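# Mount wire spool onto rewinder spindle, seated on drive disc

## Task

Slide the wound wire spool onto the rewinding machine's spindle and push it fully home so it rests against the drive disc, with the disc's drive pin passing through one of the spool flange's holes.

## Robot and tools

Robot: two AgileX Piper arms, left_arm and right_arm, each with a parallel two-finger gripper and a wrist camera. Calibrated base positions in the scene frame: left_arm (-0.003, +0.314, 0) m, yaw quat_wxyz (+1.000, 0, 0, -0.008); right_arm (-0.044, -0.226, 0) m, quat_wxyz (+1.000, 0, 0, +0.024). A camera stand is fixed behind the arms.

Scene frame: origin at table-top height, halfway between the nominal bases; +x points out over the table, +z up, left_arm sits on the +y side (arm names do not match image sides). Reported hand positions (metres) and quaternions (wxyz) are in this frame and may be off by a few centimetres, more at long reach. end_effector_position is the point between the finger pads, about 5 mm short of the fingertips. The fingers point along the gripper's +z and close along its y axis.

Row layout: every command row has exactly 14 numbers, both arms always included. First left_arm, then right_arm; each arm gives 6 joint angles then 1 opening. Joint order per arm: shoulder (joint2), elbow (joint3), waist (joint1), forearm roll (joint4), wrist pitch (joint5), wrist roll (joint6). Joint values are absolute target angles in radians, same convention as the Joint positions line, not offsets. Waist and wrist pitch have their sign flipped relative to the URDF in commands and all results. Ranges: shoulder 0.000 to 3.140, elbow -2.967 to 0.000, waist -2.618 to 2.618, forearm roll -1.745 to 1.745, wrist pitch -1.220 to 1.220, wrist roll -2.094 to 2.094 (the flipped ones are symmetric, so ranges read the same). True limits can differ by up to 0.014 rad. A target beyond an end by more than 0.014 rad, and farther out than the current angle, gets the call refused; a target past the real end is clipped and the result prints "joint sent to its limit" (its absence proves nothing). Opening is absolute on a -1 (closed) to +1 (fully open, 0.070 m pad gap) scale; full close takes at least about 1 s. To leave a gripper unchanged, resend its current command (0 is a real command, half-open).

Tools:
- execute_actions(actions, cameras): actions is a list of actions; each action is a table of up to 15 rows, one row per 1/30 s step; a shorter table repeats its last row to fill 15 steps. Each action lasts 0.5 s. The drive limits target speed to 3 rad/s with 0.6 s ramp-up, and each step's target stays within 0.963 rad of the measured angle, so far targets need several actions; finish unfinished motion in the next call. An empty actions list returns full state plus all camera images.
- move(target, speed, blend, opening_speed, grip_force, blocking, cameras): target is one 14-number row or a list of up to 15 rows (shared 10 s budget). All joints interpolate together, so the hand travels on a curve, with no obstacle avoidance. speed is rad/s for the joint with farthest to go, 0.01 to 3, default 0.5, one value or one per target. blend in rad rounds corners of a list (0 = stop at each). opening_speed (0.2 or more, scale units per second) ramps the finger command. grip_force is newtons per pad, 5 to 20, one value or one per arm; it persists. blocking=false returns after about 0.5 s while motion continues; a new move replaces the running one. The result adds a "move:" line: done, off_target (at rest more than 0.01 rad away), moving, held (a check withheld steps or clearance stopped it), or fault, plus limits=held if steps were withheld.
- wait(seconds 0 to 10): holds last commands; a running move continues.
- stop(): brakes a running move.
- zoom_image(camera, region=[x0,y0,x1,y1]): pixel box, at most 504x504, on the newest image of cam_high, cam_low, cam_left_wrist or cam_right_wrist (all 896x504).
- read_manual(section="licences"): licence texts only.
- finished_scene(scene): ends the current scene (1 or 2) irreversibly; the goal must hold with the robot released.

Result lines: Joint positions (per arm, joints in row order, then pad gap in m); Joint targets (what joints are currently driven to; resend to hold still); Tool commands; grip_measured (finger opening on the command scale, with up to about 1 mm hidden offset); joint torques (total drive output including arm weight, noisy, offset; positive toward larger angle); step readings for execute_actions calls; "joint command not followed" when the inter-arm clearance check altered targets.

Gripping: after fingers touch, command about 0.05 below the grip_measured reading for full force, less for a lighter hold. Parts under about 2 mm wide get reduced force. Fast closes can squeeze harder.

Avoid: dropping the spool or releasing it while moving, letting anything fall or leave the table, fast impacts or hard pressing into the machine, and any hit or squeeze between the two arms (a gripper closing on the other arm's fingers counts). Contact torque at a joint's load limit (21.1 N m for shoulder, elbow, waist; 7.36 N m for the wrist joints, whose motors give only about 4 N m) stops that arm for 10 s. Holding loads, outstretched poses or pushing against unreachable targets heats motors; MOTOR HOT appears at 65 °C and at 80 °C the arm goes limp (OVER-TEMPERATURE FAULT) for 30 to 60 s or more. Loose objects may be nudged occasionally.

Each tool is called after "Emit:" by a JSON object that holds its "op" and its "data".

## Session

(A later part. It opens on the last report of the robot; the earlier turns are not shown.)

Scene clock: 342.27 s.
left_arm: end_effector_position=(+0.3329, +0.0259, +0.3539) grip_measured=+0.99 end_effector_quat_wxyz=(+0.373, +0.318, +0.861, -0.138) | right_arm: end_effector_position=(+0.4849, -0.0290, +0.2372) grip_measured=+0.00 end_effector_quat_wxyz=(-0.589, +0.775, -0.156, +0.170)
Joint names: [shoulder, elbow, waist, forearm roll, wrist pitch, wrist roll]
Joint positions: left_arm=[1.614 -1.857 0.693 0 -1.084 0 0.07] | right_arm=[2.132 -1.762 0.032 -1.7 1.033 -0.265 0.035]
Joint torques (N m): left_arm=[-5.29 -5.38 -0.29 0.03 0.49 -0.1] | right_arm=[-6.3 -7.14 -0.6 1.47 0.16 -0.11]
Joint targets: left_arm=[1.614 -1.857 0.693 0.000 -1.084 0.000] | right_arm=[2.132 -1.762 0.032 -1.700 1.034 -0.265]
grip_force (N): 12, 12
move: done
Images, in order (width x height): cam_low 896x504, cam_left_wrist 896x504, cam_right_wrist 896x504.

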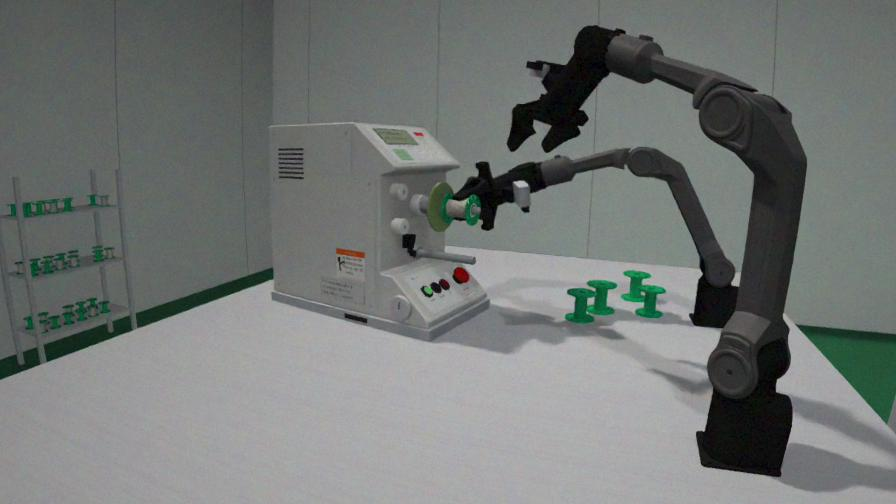

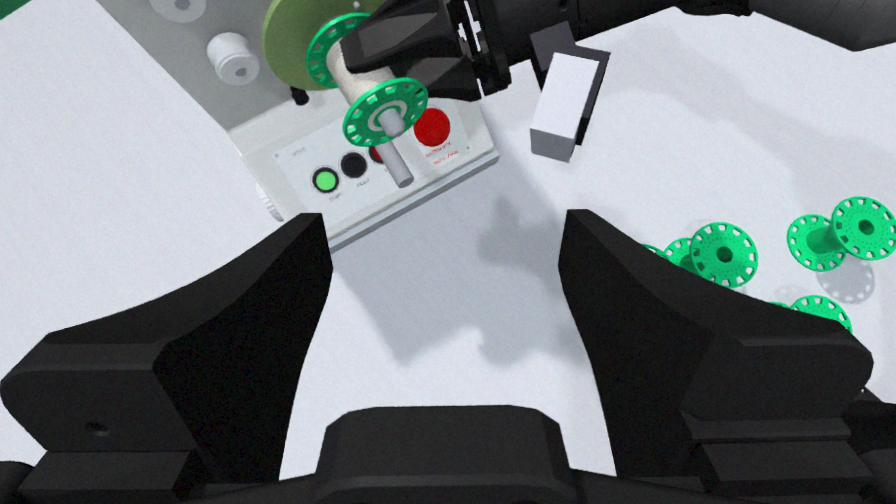

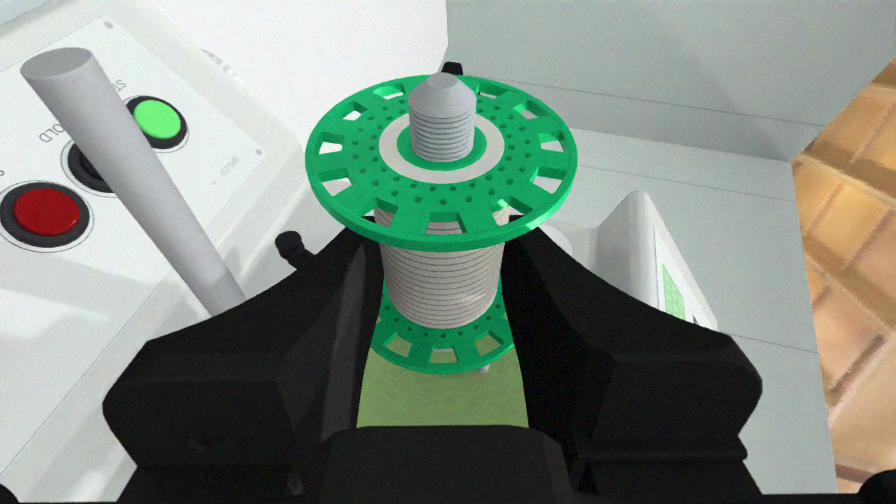

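Emit:
{"op": "move", "data": {"target": [[1.6138,-1.857,0.6926,0,-1.0844,0,1,2.1344,-1.7650,0.0304,-1.6964,1.0206,-0.2652,-0.1]], "speed": 0.02, "cameras": ["cam_left_wrist","cam_right_wrist","cam_low"]}}

Emit:
{"op": "zoom_image", "data": {"camera": "cam_right_wrist", "region": [370, 300, 530, 420]}}

Emit:
{"op": "zoom_image", "data": {"camera": "cam_low", "region": [410, 170, 510, 240]}}

Scene clock: 344.53 s.
left_arm: end_effector_position=(+0.3329, +0.0259, +0.3539) grip_measured=+0.99 end_effector_quat_wxyz=(+0.373, +0.318, +0.861, -0.138) | right_arm: end_effector_position=(+0.4878, -0.0299, +0.2374) grip_measured=+0.00 end_effector_quat_wxyz=(-0.588, +0.774, -0.161, +0.174)
Joint names: [shoulder, elbow, waist, forearm roll, wrist pitch, wrist roll]
Joint positions: left_arm=[1.614 -1.857 0.693 0 -1.084 0 0.07] | right_arm=[2.134 -1.764 0.031 -1.697 1.02 -0.265 0.035]
Joint torques (N m): left_arm=[-5.3 -5.37 -0.3 0.02 0.49 -0.11] | right_arm=[-6.37 -7.2 -1.07 1.52 0.24 -0.09]
Joint targets: left_arm=[1.614 -1.857 0.693 0.000 -1.084 0.000] | right_arm=[2.134 -1.765 0.030 -1.696 1.021 -0.265]
grip_force (N): 12, 12
move: done
Images, in order (width x height): cam_low 896x504, cam_left_wrist 896x504, cam_right_wrist 896x504.

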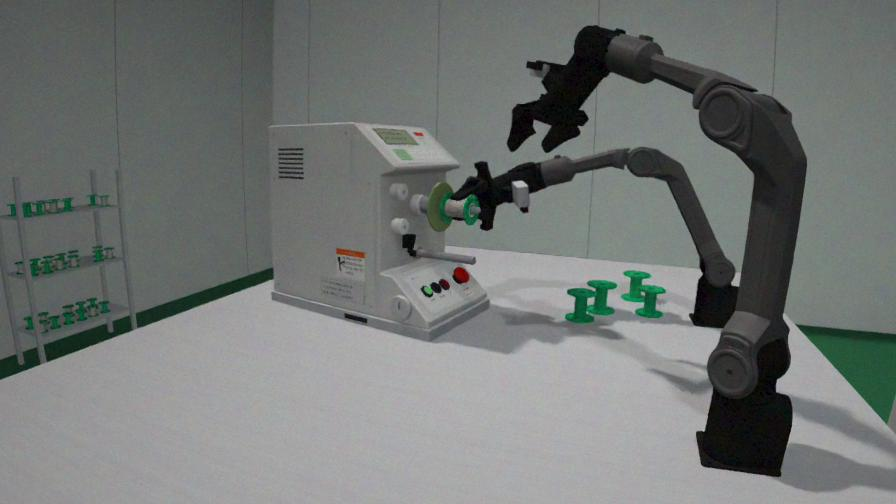

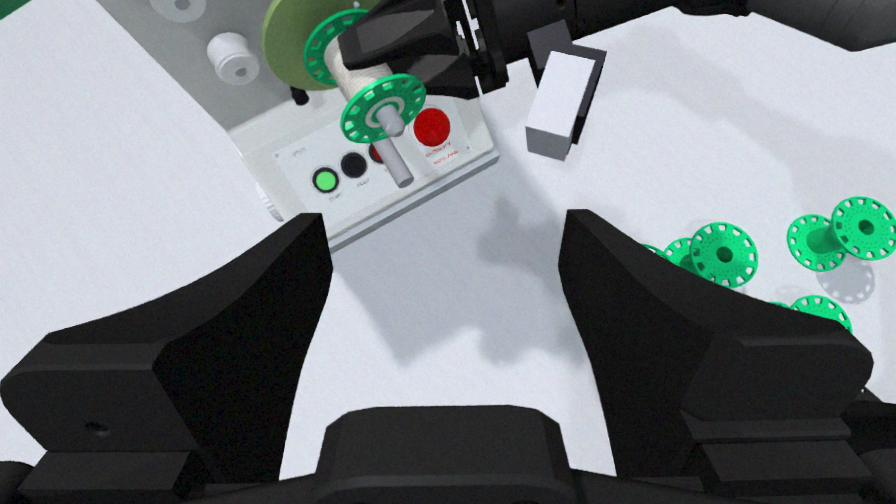

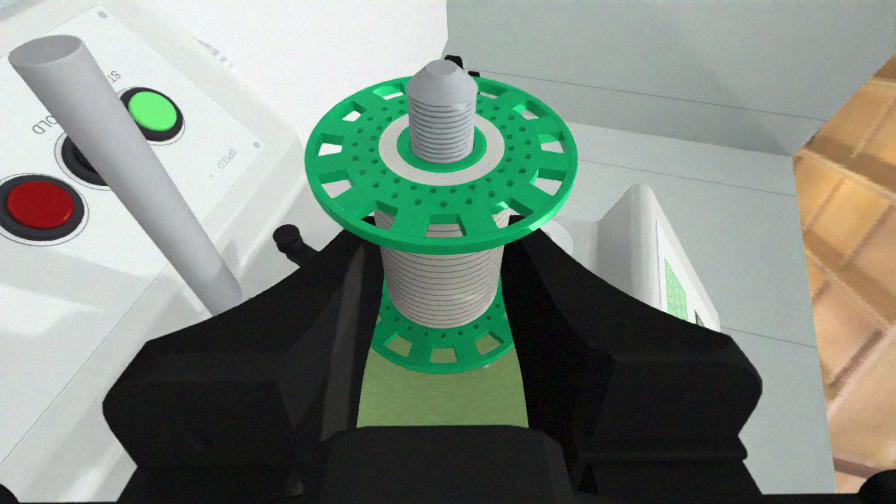

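Scaled by 3.150 from the camera's 896x504 image, which has a finer 1280x720 frame.

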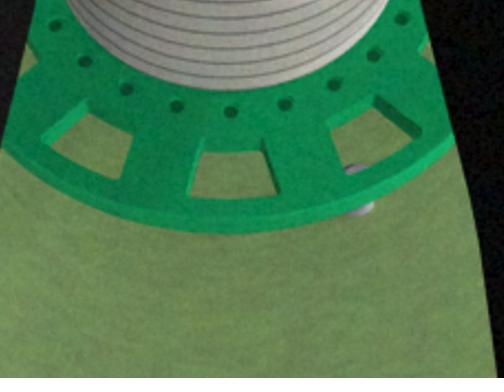

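Scaled by 5.040 from the camera's 896x504 image, which has a finer 1280x720 frame.

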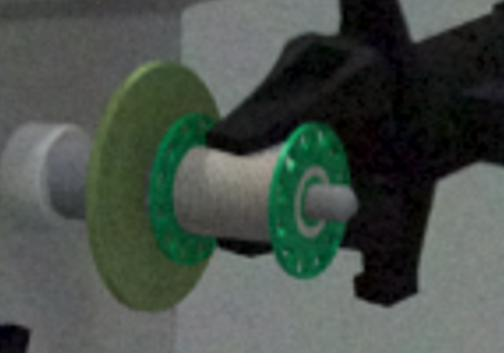

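Emit:
{"op": "move", "data": {"target": [[1.6138,-1.857,0.6926,0,-1.0844,0,1,2.1376,-1.7695,0.0284,-1.6920,1.0034,-0.2659,-0.1]], "speed": 0.02, "cameras": ["cam_left_wrist","cam_right_wrist","cam_low"]}}

Emit:
{"op": "zoom_image", "data": {"camera": "cam_right_wrist", "region": [370, 300, 530, 420]}}

Emit:
{"op": "zoom_image", "data": {"camera": "cam_low", "region": [410, 170, 510, 240]}}

Scene clock: 356.43 s.
left_arm: end_effector_position=(+0.3329, +0.0259, +0.3539) grip_measured=+0.99 end_effector_quat_wxyz=(+0.373, +0.318, +0.861, -0.138) | right_arm: end_effector_position=(+0.4918, -0.0308, +0.2372) grip_measured=+0.00 end_effector_quat_wxyz=(-0.586, +0.772, -0.165, +0.180)
Joint names: [shoulder, elbow, waist, forearm roll, wrist pitch, wrist roll]
Joint positions: left_arm=[1.614 -1.857 0.693 0 -1.084 0 0.07] | right_arm=[2.137 -1.769 0.029 -1.692 1.003 -0.266 0.035]
Joint torques (N m): left_arm=[-5.31 -5.4 -0.28 0.02 0.48 -0.11] | right_arm=[-6.53 -7.44 -0.54 1.56 0.15 -0.1]
Joint targets: left_arm=[1.614 -1.857 0.693 0.000 -1.084 0.000] | right_arm=[2.138 -1.770 0.028 -1.692 1.003 -0.266]
grip_force (N): 12, 12
move: done
Images, in order (width x height): cam_low 896x504, cam_left_wrist 896x504, cam_right_wrist 896x504.

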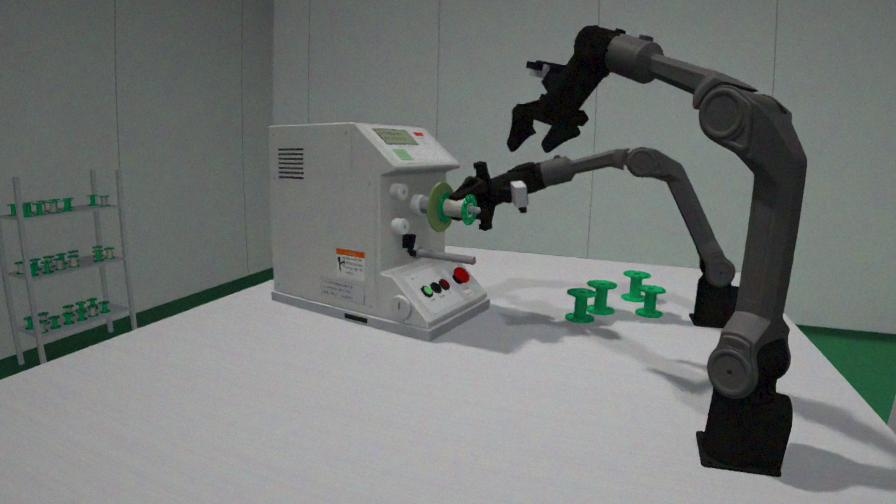

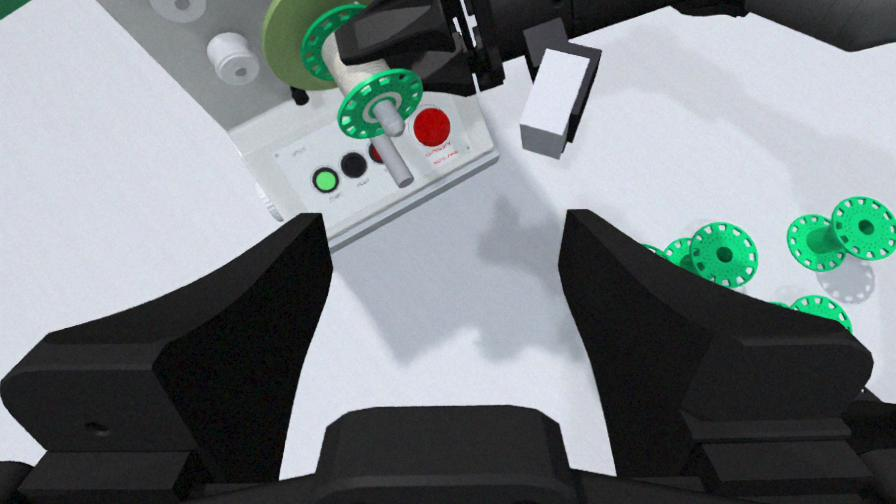

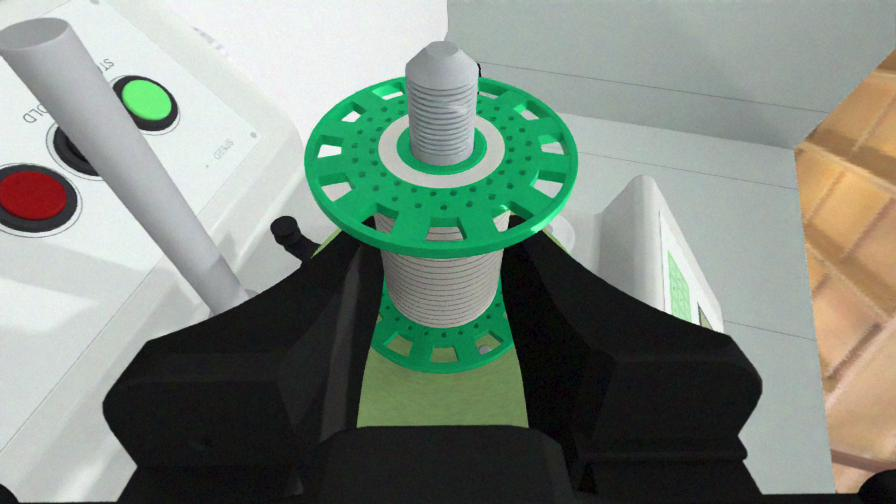

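Scaled by 3.150 from the camera's 896x504 image, which has a finer 1280x720 frame.

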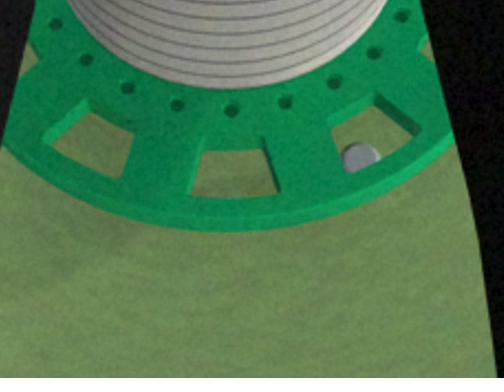

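Scaled by 5.040 from the camera's 896x504 image, which has a finer 1280x720 frame.

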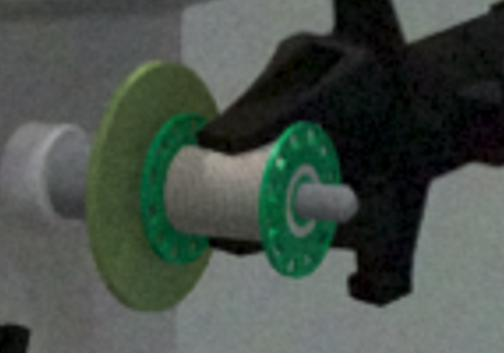

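Emit:
{"op": "move", "data": {"target": [[1.6138,-1.857,0.6926,0,-1.0844,0,1,2.1495,-1.7903,0.0298,-1.6979,1.0060,-0.2556,-0.1]], "speed": 0.02, "cameras": ["cam_left_wrist","cam_right_wrist","cam_low"]}}

Emit:
{"op": "zoom_image", "data": {"camera": "cam_right_wrist", "region": [370, 300, 530, 420]}}

Emit:
{"op": "zoom_image", "data": {"camera": "cam_low", "region": [410, 170, 510, 240]}}

Scene clock: 360.30 s.
left_arm: end_effector_position=(+0.3329, +0.0259, +0.3539) grip_measured=+0.99 end_effector_quat_wxyz=(+0.373, +0.318, +0.861, -0.138) | right_arm: end_effector_position=(+0.4946, -0.0305, +0.2376) grip_measured=+0.00 end_effector_quat_wxyz=(-0.587, +0.772, -0.164, +0.180)
Joint names: [shoulder, elbow, waist, forearm roll, wrist pitch, wrist roll]
Joint positions: left_arm=[1.614 -1.857 0.693 0 -1.084 0 0.07] | right_arm=[2.149 -1.79 0.029 -1.697 1.006 -0.256 0.035]
Joint torques (N m): left_arm=[-5.27 -5.37 -0.29 0.02 0.48 -0.11] | right_arm=[-6.63 -7.18 0.46 1.33 0.4 0.02]
Joint targets: left_arm=[1.614 -1.857 0.693 0.000 -1.084 0.000] | right_arm=[2.150 -1.790 0.030 -1.698 1.006 -0.256]
grip_force (N): 12, 12
move: done
Images, in order (width x height): cam_low 896x504, cam_left_wrist 896x504, cam_right_wrist 896x504.

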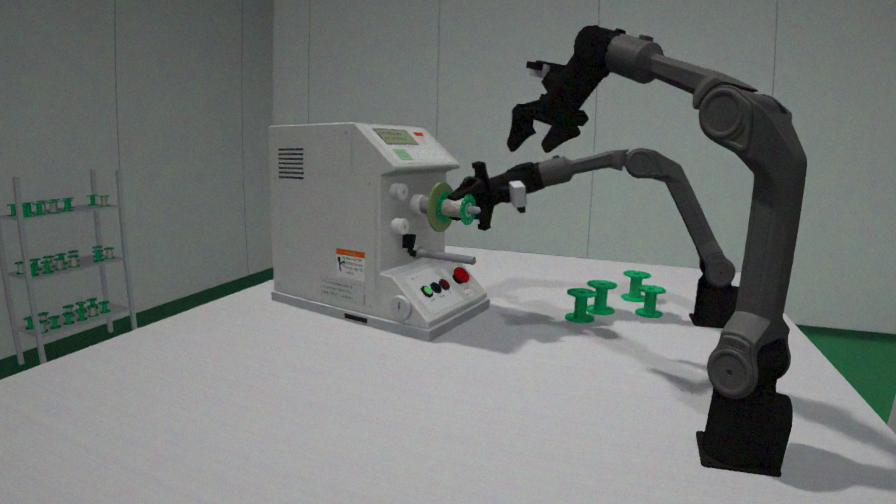

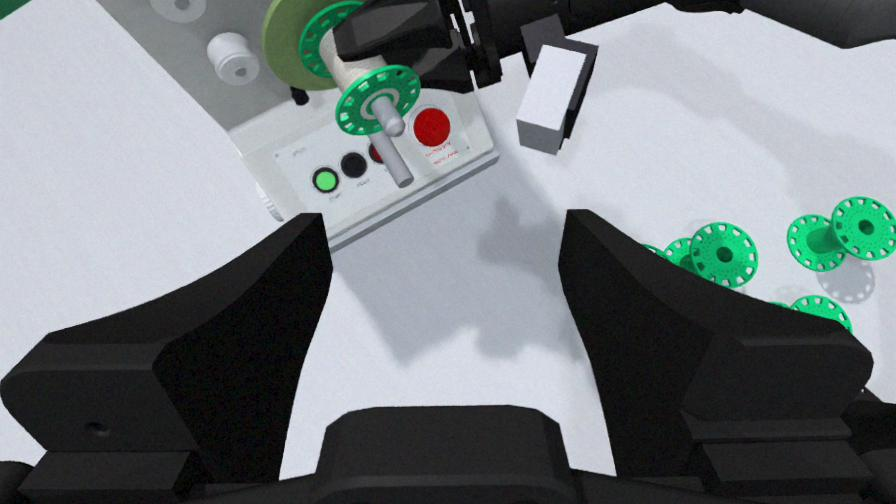

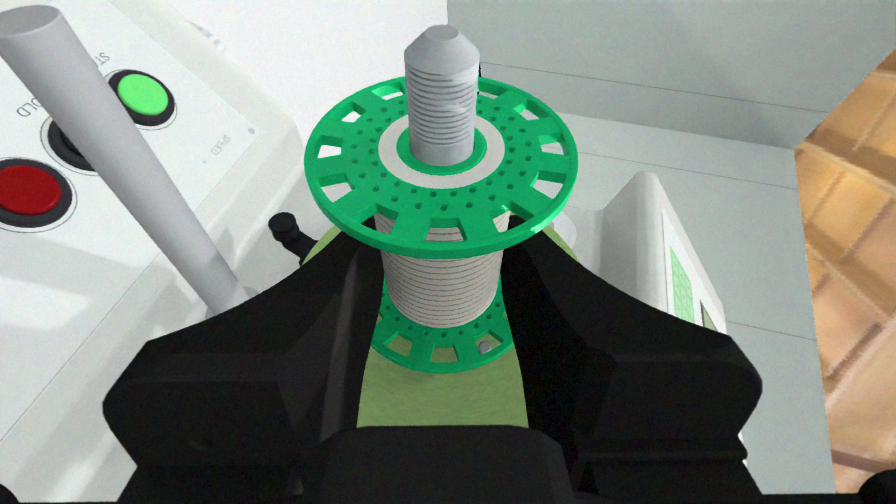

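Scaled by 3.150 from the camera's 896x504 image, which has a finer 1280x720 frame.

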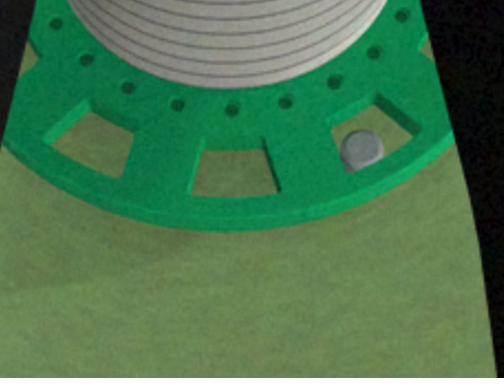

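Scaled by 5.040 from the camera's 896x504 image, which has a finer 1280x720 frame.

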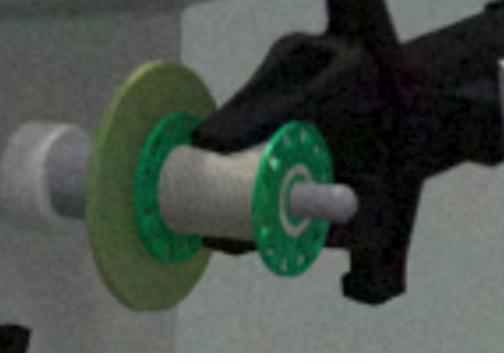

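Emit:
{"op": "move", "data": {"target": [[1.6138,-1.857,0.6926,0,-1.0844,0,1,2.1614,-1.8111,0.0312,-1.7038,1.0085,-0.2453,-0.1]], "speed": 0.02, "cameras": ["cam_left_wrist","cam_right_wrist","cam_low"]}}

Emit:
{"op": "zoom_image", "data": {"camera": "cam_right_wrist", "region": [370, 300, 530, 420]}}

Emit:
{"op": "zoom_image", "data": {"camera": "cam_low", "region": [410, 170, 510, 240]}}

Scene clock: 362.53 s.
left_arm: end_effector_position=(+0.3329, +0.0259, +0.3539) grip_measured=+0.99 end_effector_quat_wxyz=(+0.373, +0.318, +0.861, -0.138) | right_arm: end_effector_position=(+0.4975, -0.0312, +0.2374) grip_measured=+0.00 end_effector_quat_wxyz=(-0.587, +0.772, -0.165, +0.180)
Joint names: [shoulder, elbow, waist, forearm roll, wrist pitch, wrist roll]
Joint positions: left_arm=[1.614 -1.857 0.693 0 -1.084 0 0.07] | right_arm=[2.161 -1.811 0.031 -1.703 1.009 -0.245 0.035]
Joint torques (N m): left_arm=[-5.3 -5.39 -0.27 0.02 0.48 -0.11] | right_arm=[-6.67 -7.18 0.46 1.33 0.38 0.01]
Joint targets: left_arm=[1.614 -1.857 0.693 0.000 -1.084 0.000] | right_arm=[2.161 -1.811 0.031 -1.704 1.008 -0.245]
grip_force (N): 12, 12
move: done
Images, in order (width x height): cam_low 896x504, cam_left_wrist 896x504, cam_right_wrist 896x504.

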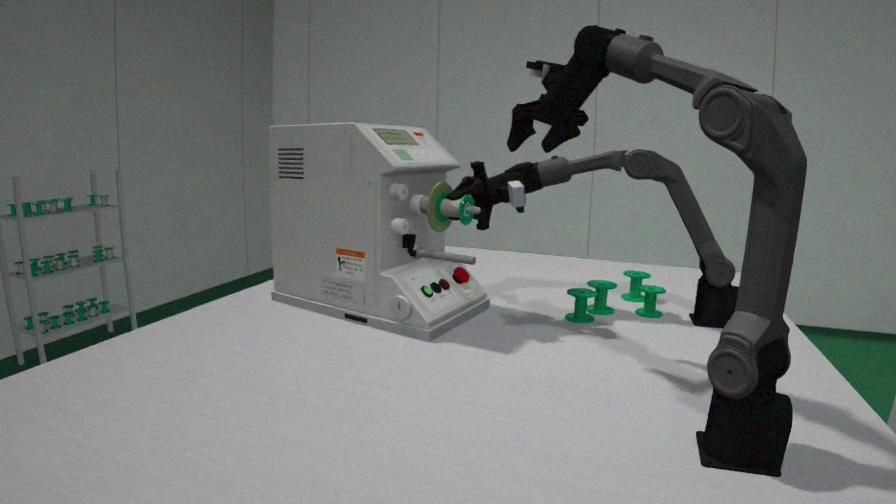

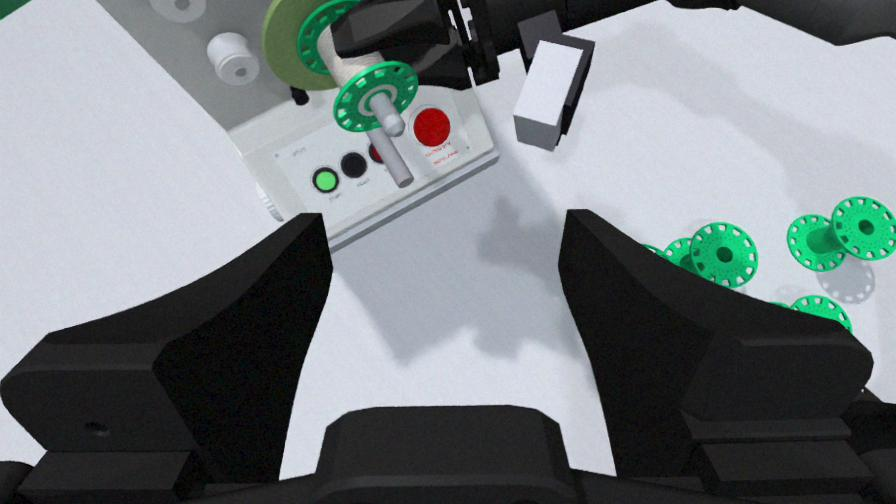

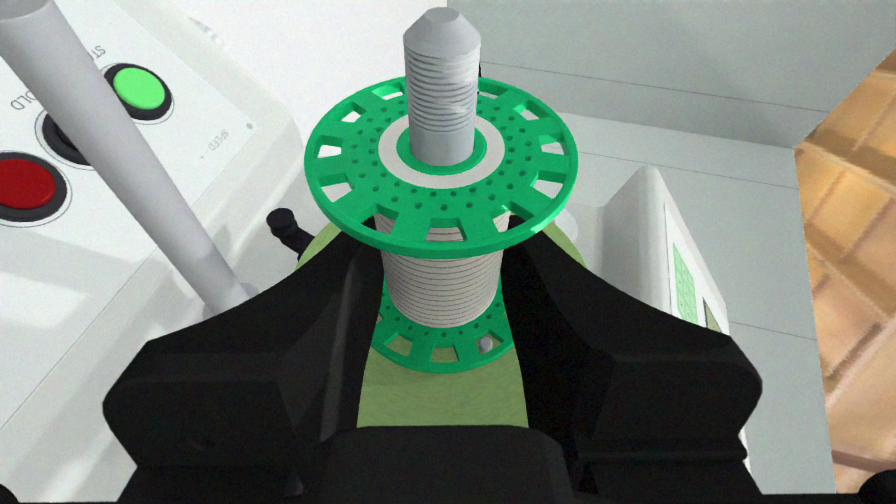

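Scaled by 3.150 from the camera's 896x504 image, which has a finer 1280x720 frame.

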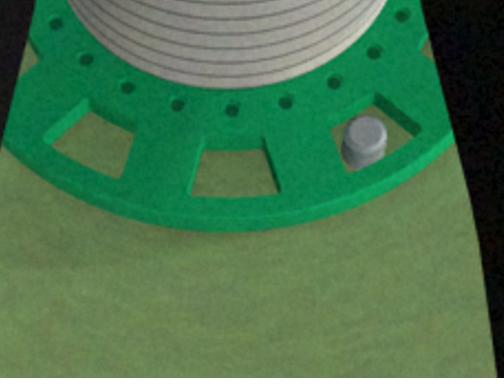

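Scaled by 5.040 from the camera's 896x504 image, which has a finer 1280x720 frame.

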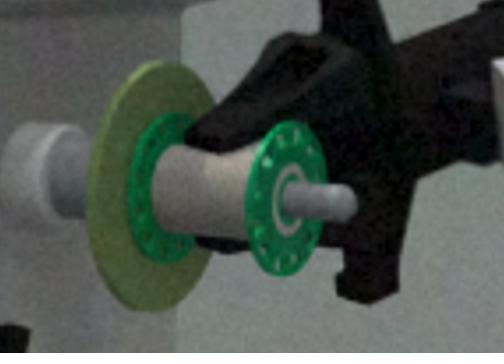

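Emit:
{"op": "move", "data": {"target": [[1.6138,-1.857,0.6926,0,-1.0844,0,1,2.1732,-1.8320,0.0327,-1.7096,1.0111,-0.2349,-0.1]], "speed": 0.02, "cameras": ["cam_left_wrist","cam_right_wrist","cam_low"]}}

Emit:
{"op": "zoom_image", "data": {"camera": "cam_right_wrist", "region": [370, 300, 530, 420]}}

Emit:
{"op": "zoom_image", "data": {"camera": "cam_low", "region": [410, 170, 510, 240]}}

Emit:
{"op": "zoom_image", "data": {"camera": "cam_left_wrist", "region": [270, 0, 430, 150]}}

Scene clock: 365.30 s.
left_arm: end_effector_position=(+0.3329, +0.0259, +0.3539) grip_measured=+0.99 end_effector_quat_wxyz=(+0.373, +0.318, +0.861, -0.138) | right_arm: end_effector_position=(+0.4999, -0.0314, +0.2371) grip_measured=+0.00 end_effector_quat_wxyz=(-0.586, +0.773, -0.164, +0.179)
Joint names: [shoulder, elbow, waist, forearm roll, wrist pitch, wrist roll]
Joint positions: left_arm=[1.614 -1.857 0.693 0 -1.084 0 0.07] | right_arm=[2.173 -1.831 0.032 -1.711 1.012 -0.235 0.035]
Joint torques (N m): left_arm=[-5.32 -5.41 -0.3 0.02 0.48 -0.11] | right_arm=[-5.6 -9.92 1.99 2.67 -3.1 -0.18]
Joint targets: left_arm=[1.614 -1.857 0.693 0.000 -1.084 0.000] | right_arm=[2.173 -1.832 0.033 -1.710 1.011 -0.235]
grip_force (N): 12, 12
move: done
Images, in order (width x height): cam_low 896x504, cam_left_wrist 896x504, cam_right_wrist 896x504.

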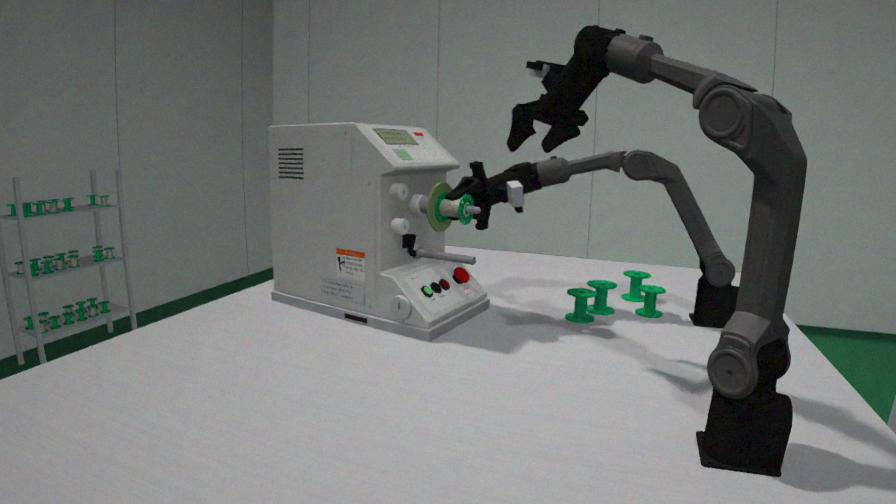

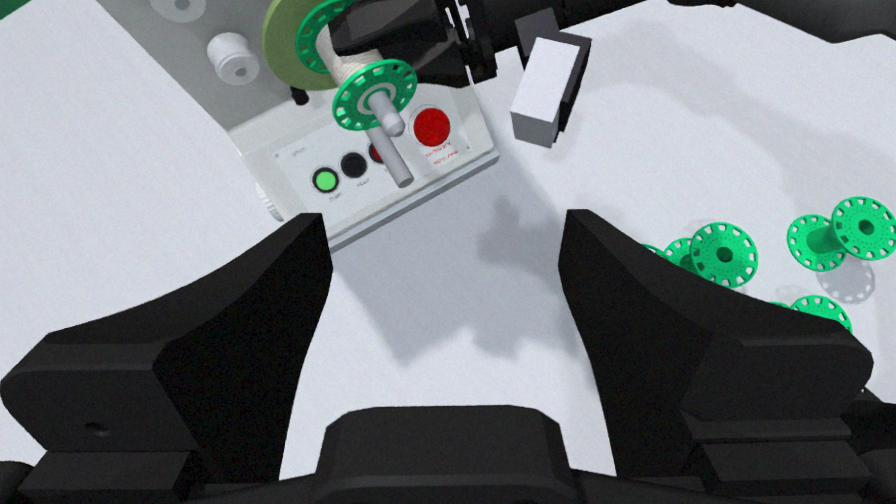

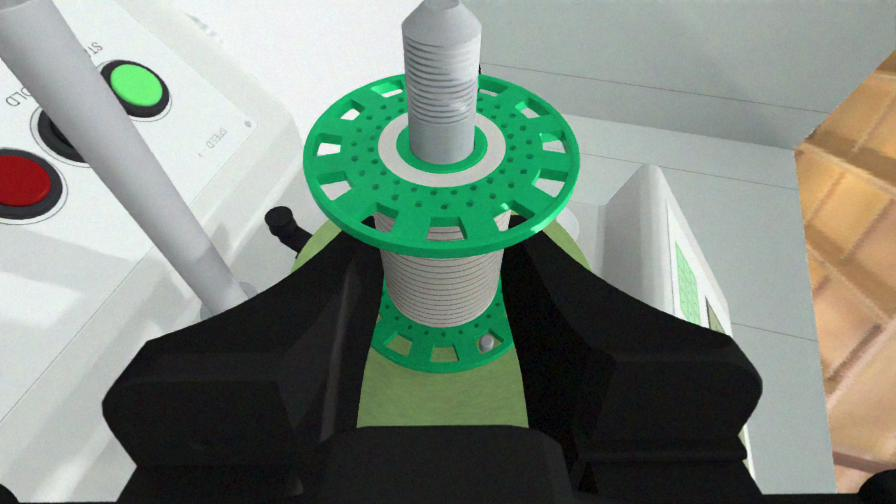

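Scaled by 3.150 from the camera's 896x504 image, which has a finer 1280x720 frame.

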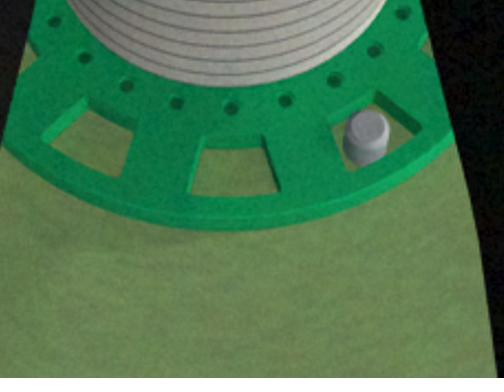

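Scaled by 5.040 from the camera's 896x504 image, which has a finer 1280x720 frame.

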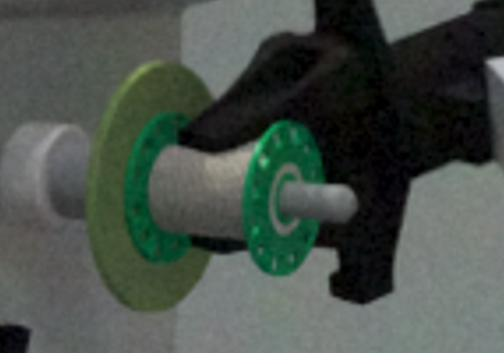

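Scaled by 3.150 from the camera's 896x504 image, which has a finer 1280x720 frame.

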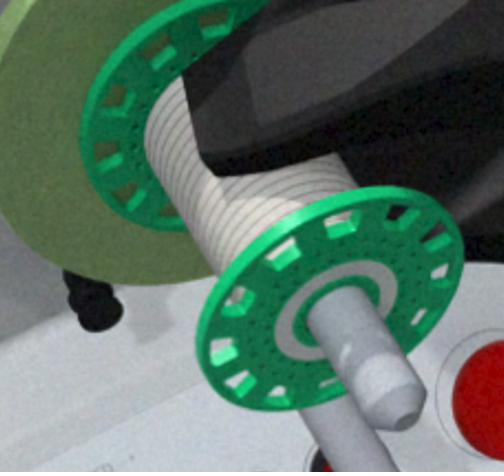

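Emit:
{"op": "zoom_image", "data": {"camera": "cam_right_wrist", "region": [450, 320, 520, 380]}}

Emit:
{"op": "zoom_image", "data": {"camera": "cam_low", "region": [420, 180, 480, 240]}}

Emit:
{"op": "zoom_image", "data": {"camera": "cam_left_wrist", "region": [270, 0, 370, 100]}}

Scaled by 7.200 from the camera's 896x504 image, which has a finer 1280x720 frame.

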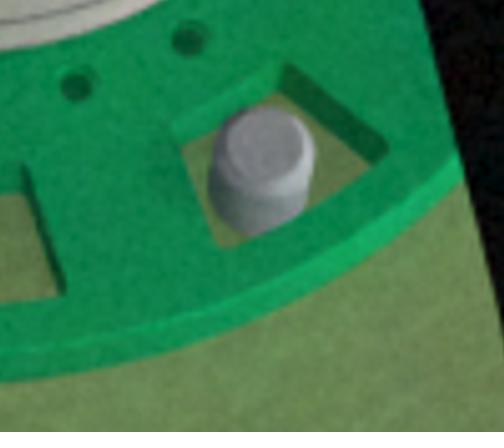

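Scaled by 8.400 from the camera's 896x504 image, which has a finer 1280x720 frame.

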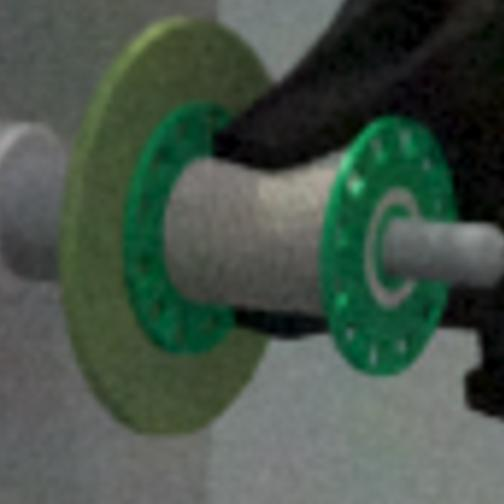

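Scaled by 5.040 from the camera's 896x504 image, which has a finer 1280x720 frame.

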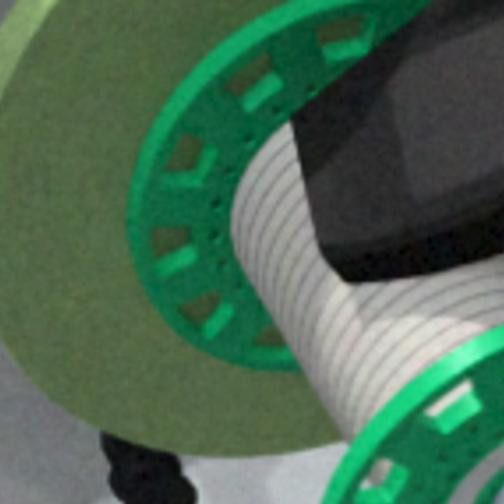

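Emit:
{"op": "move", "data": {"target": [[1.6138,-1.857,0.6926,0,-1.0844,0,1,2.1811,-1.8458,0.0335,-1.7136,1.0128,-0.2281,-0.1]], "speed": 0.02, "grip_force": 16, "cameras": ["cam_left_wrist","cam_right_wrist","cam_low"]}}

Emit:
{"op": "zoom_image", "data": {"camera": "cam_right_wrist", "region": [450, 320, 520, 380]}}

Emit:
{"op": "zoom_image", "data": {"camera": "cam_low", "region": [420, 180, 480, 240]}}

Scene clock: 379.93 s.
left_arm: end_effector_position=(+0.3329, +0.0259, +0.3539) grip_measured=+0.99 end_effector_quat_wxyz=(+0.373, +0.318, +0.861, -0.138) | right_arm: end_effector_position=(+0.5008, -0.0314, +0.2379) grip_measured=+0.00 end_effector_quat_wxyz=(-0.588, +0.772, -0.162, +0.178)
Joint names: [shoulder, elbow, waist, forearm roll, wrist pitch, wrist roll]
Joint positions: left_arm=[1.614 -1.857 0.693 0 -1.084 0 0.07] | right_arm=[2.18 -1.846 0.034 -1.713 1.021 -0.228 0.035]
Joint torques (N m): left_arm=[-5.29 -5.33 -0.31 0.02 0.48 -0.11] | right_arm=[-6.39 -12.05 5.73 3.65 -4.48 -0.15]
Motor temperatures (°C): left_arm=[32 31 32 33 32 29] | right_arm=[45 35 30 49 50 28]
Joint targets: left_arm=[1.614 -1.857 0.693 0.000 -1.084 0.000] | right_arm=[2.181 -1.846 0.034 -1.714 1.013 -0.228]
grip_force (N): 16, 16
move: done
Images, in order (width x height): cam_low 896x504, cam_left_wrist 896x504, cam_right_wrist 896x504.

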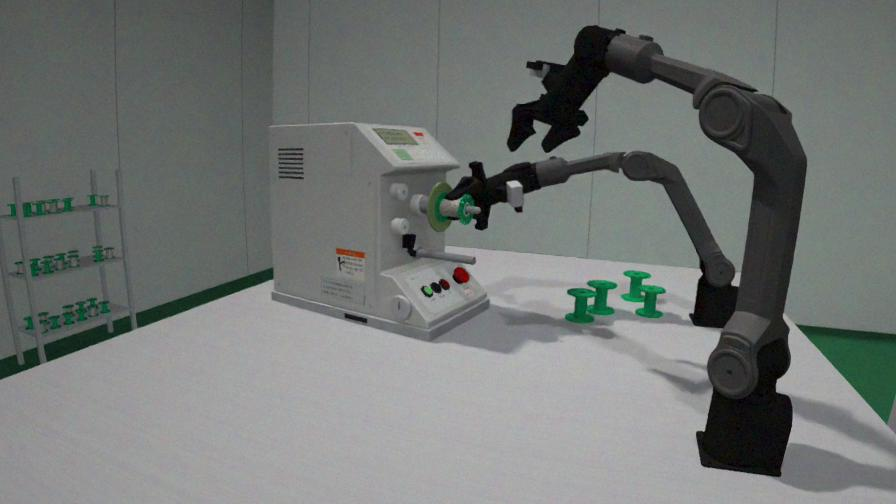

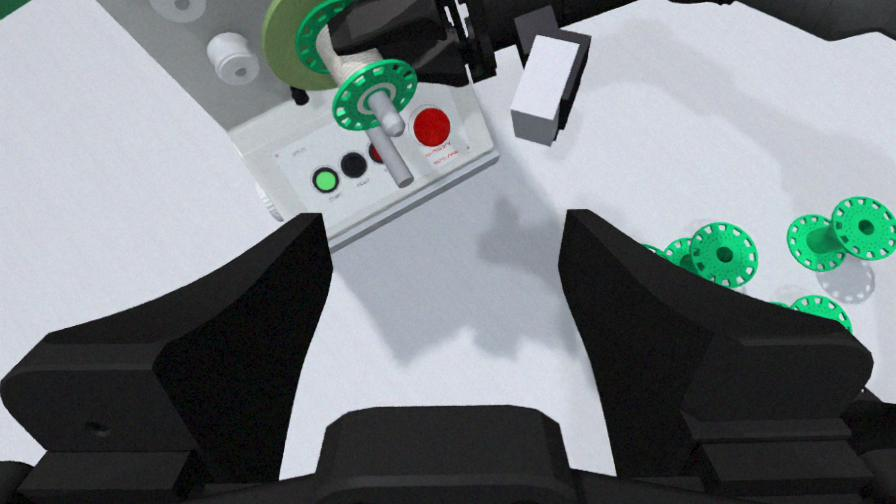

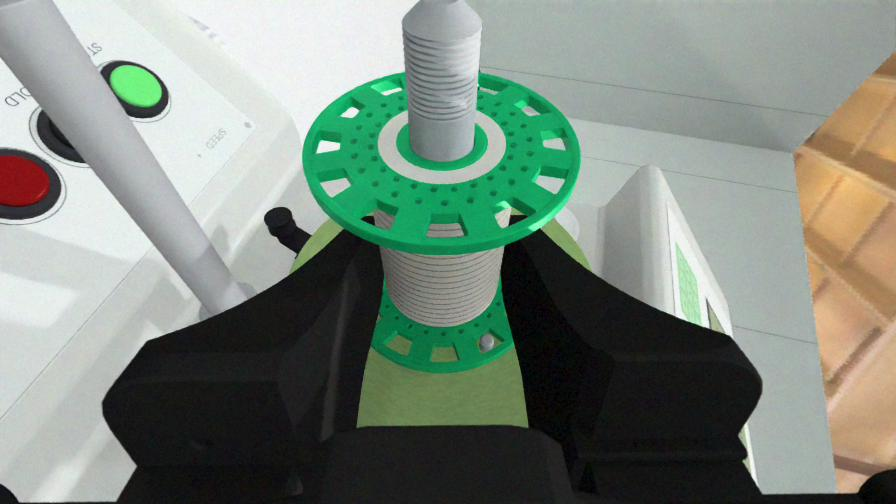

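Scaled by 7.200 from the camera's 896x504 image, which has a finer 1280x720 frame.

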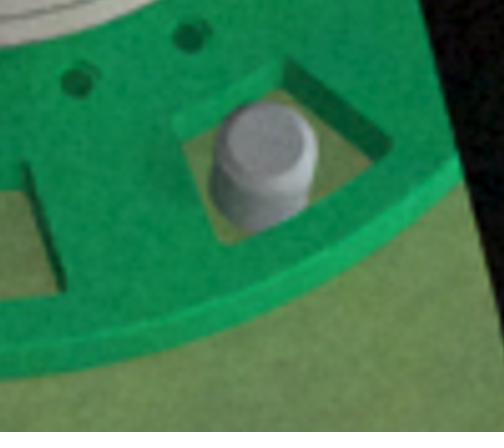

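Scaled by 8.400 from the camera's 896x504 image, which has a finer 1280x720 frame.

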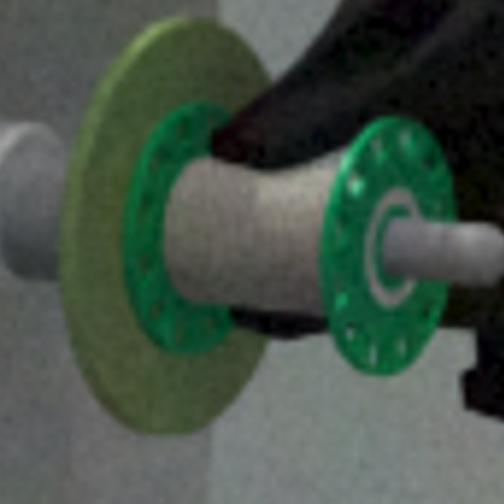

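Emit:
{"op": "execute_actions", "data": {"actions": [], "cameras": ["cam_high", "cam_left_wrist"]}}

Emit:
{"op": "zoom_image", "data": {"camera": "cam_high", "region": [400, 150, 560, 250]}}

Scene clock: 383.97 s.
left_arm: end_effector_position=(+0.3329, +0.0259, +0.3539) grip_measured=+0.99 end_effector_quat_wxyz=(+0.373, +0.318, +0.861, -0.138) | right_arm: end_effector_position=(+0.5021, -0.0317, +0.2372) grip_measured=+0.00 end_effector_quat_wxyz=(-0.587, +0.772, -0.164, +0.180)
Joint names: [shoulder, elbow, waist, forearm roll, wrist pitch, wrist roll]
Joint positions: left_arm=[1.614 -1.857 0.693 0 -1.084 0 0.07] | right_arm=[2.181 -1.846 0.033 -1.713 1.014 -0.228 0.035]
Joint torques (N m): left_arm=[-5.26 -5.37 -0.26 0.02 0.48 -0.11] | right_arm=[-7.49 -11.14 10.86 2.69 -4.35 -0.3]
Motor temperatures (°C): left_arm=[32 31 32 33 32 29] | right_arm=[45 35 30 51 54 28]
Joint targets: left_arm=[1.614 -1.857 0.693 0.000 -1.084 0.000] | right_arm=[2.181 -1.846 0.034 -1.714 1.013 -0.228]
Tool commands: left_gripper/opening=+1.0 right_gripper/opening=-0.1
grip_force (N): 16, 16
Images, in order (width x height): cam_high 896x504, cam_left_wrist 896x504.

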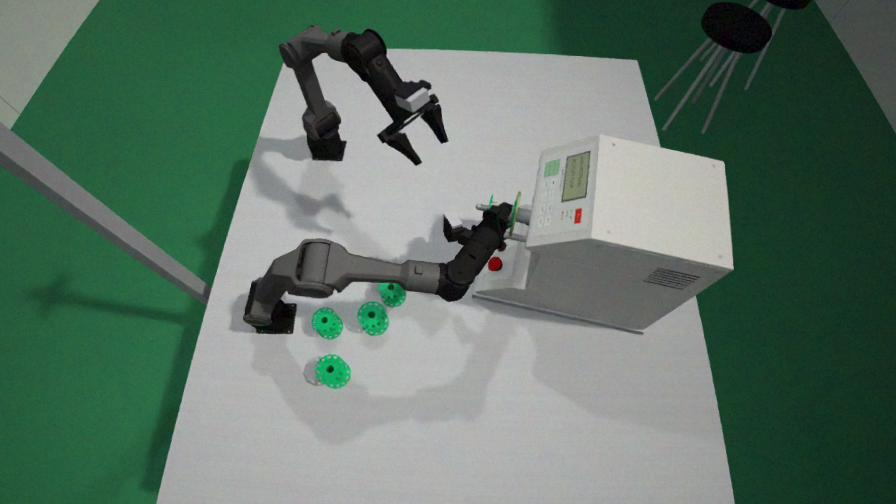

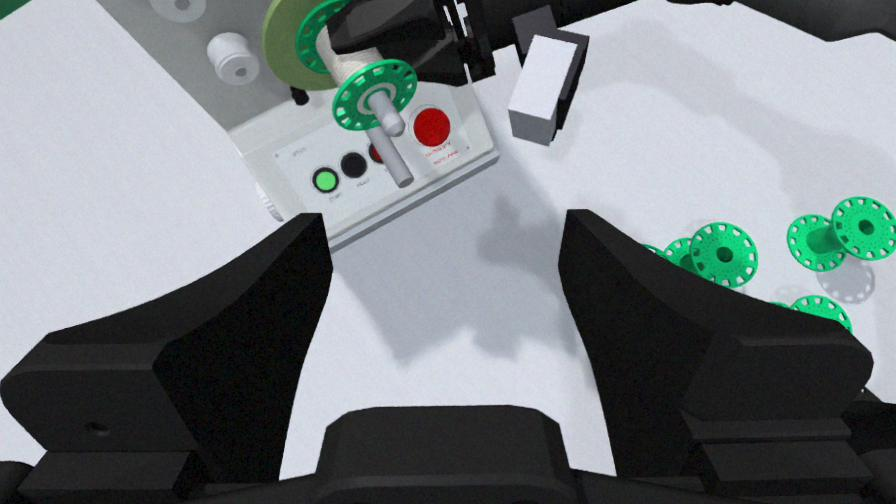

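Scaled by 3.150 from the camera's 896x504 image, which has a finer 1280x720 frame.

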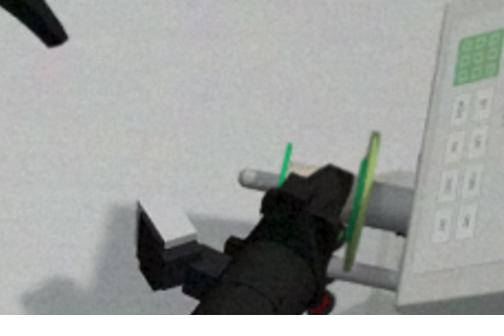

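Emit:
{"op": "zoom_image", "data": {"camera": "cam_high", "region": [485, 185, 535, 240]}}

Emit:
{"op": "zoom_image", "data": {"camera": "cam_left_wrist", "region": [250, 0, 370, 120]}}

Scaled by 9.164 from the camera's 896x504 image, which has a finer 1280x720 frame.

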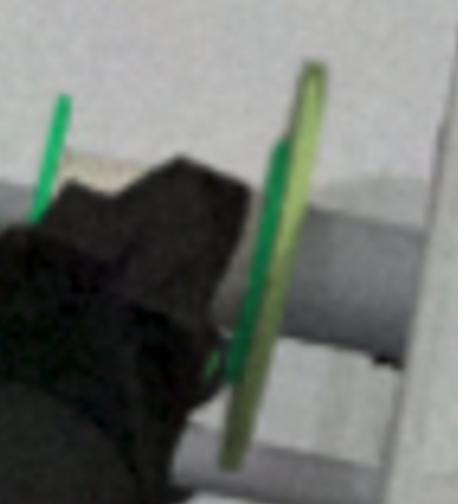

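Scaled by 4.200 from the camera's 896x504 image, which has a finer 1280x720 frame.

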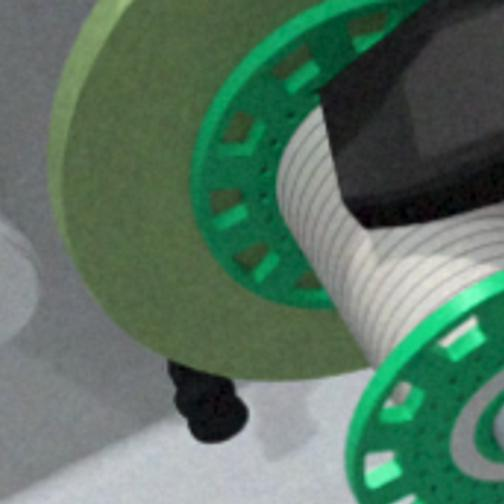

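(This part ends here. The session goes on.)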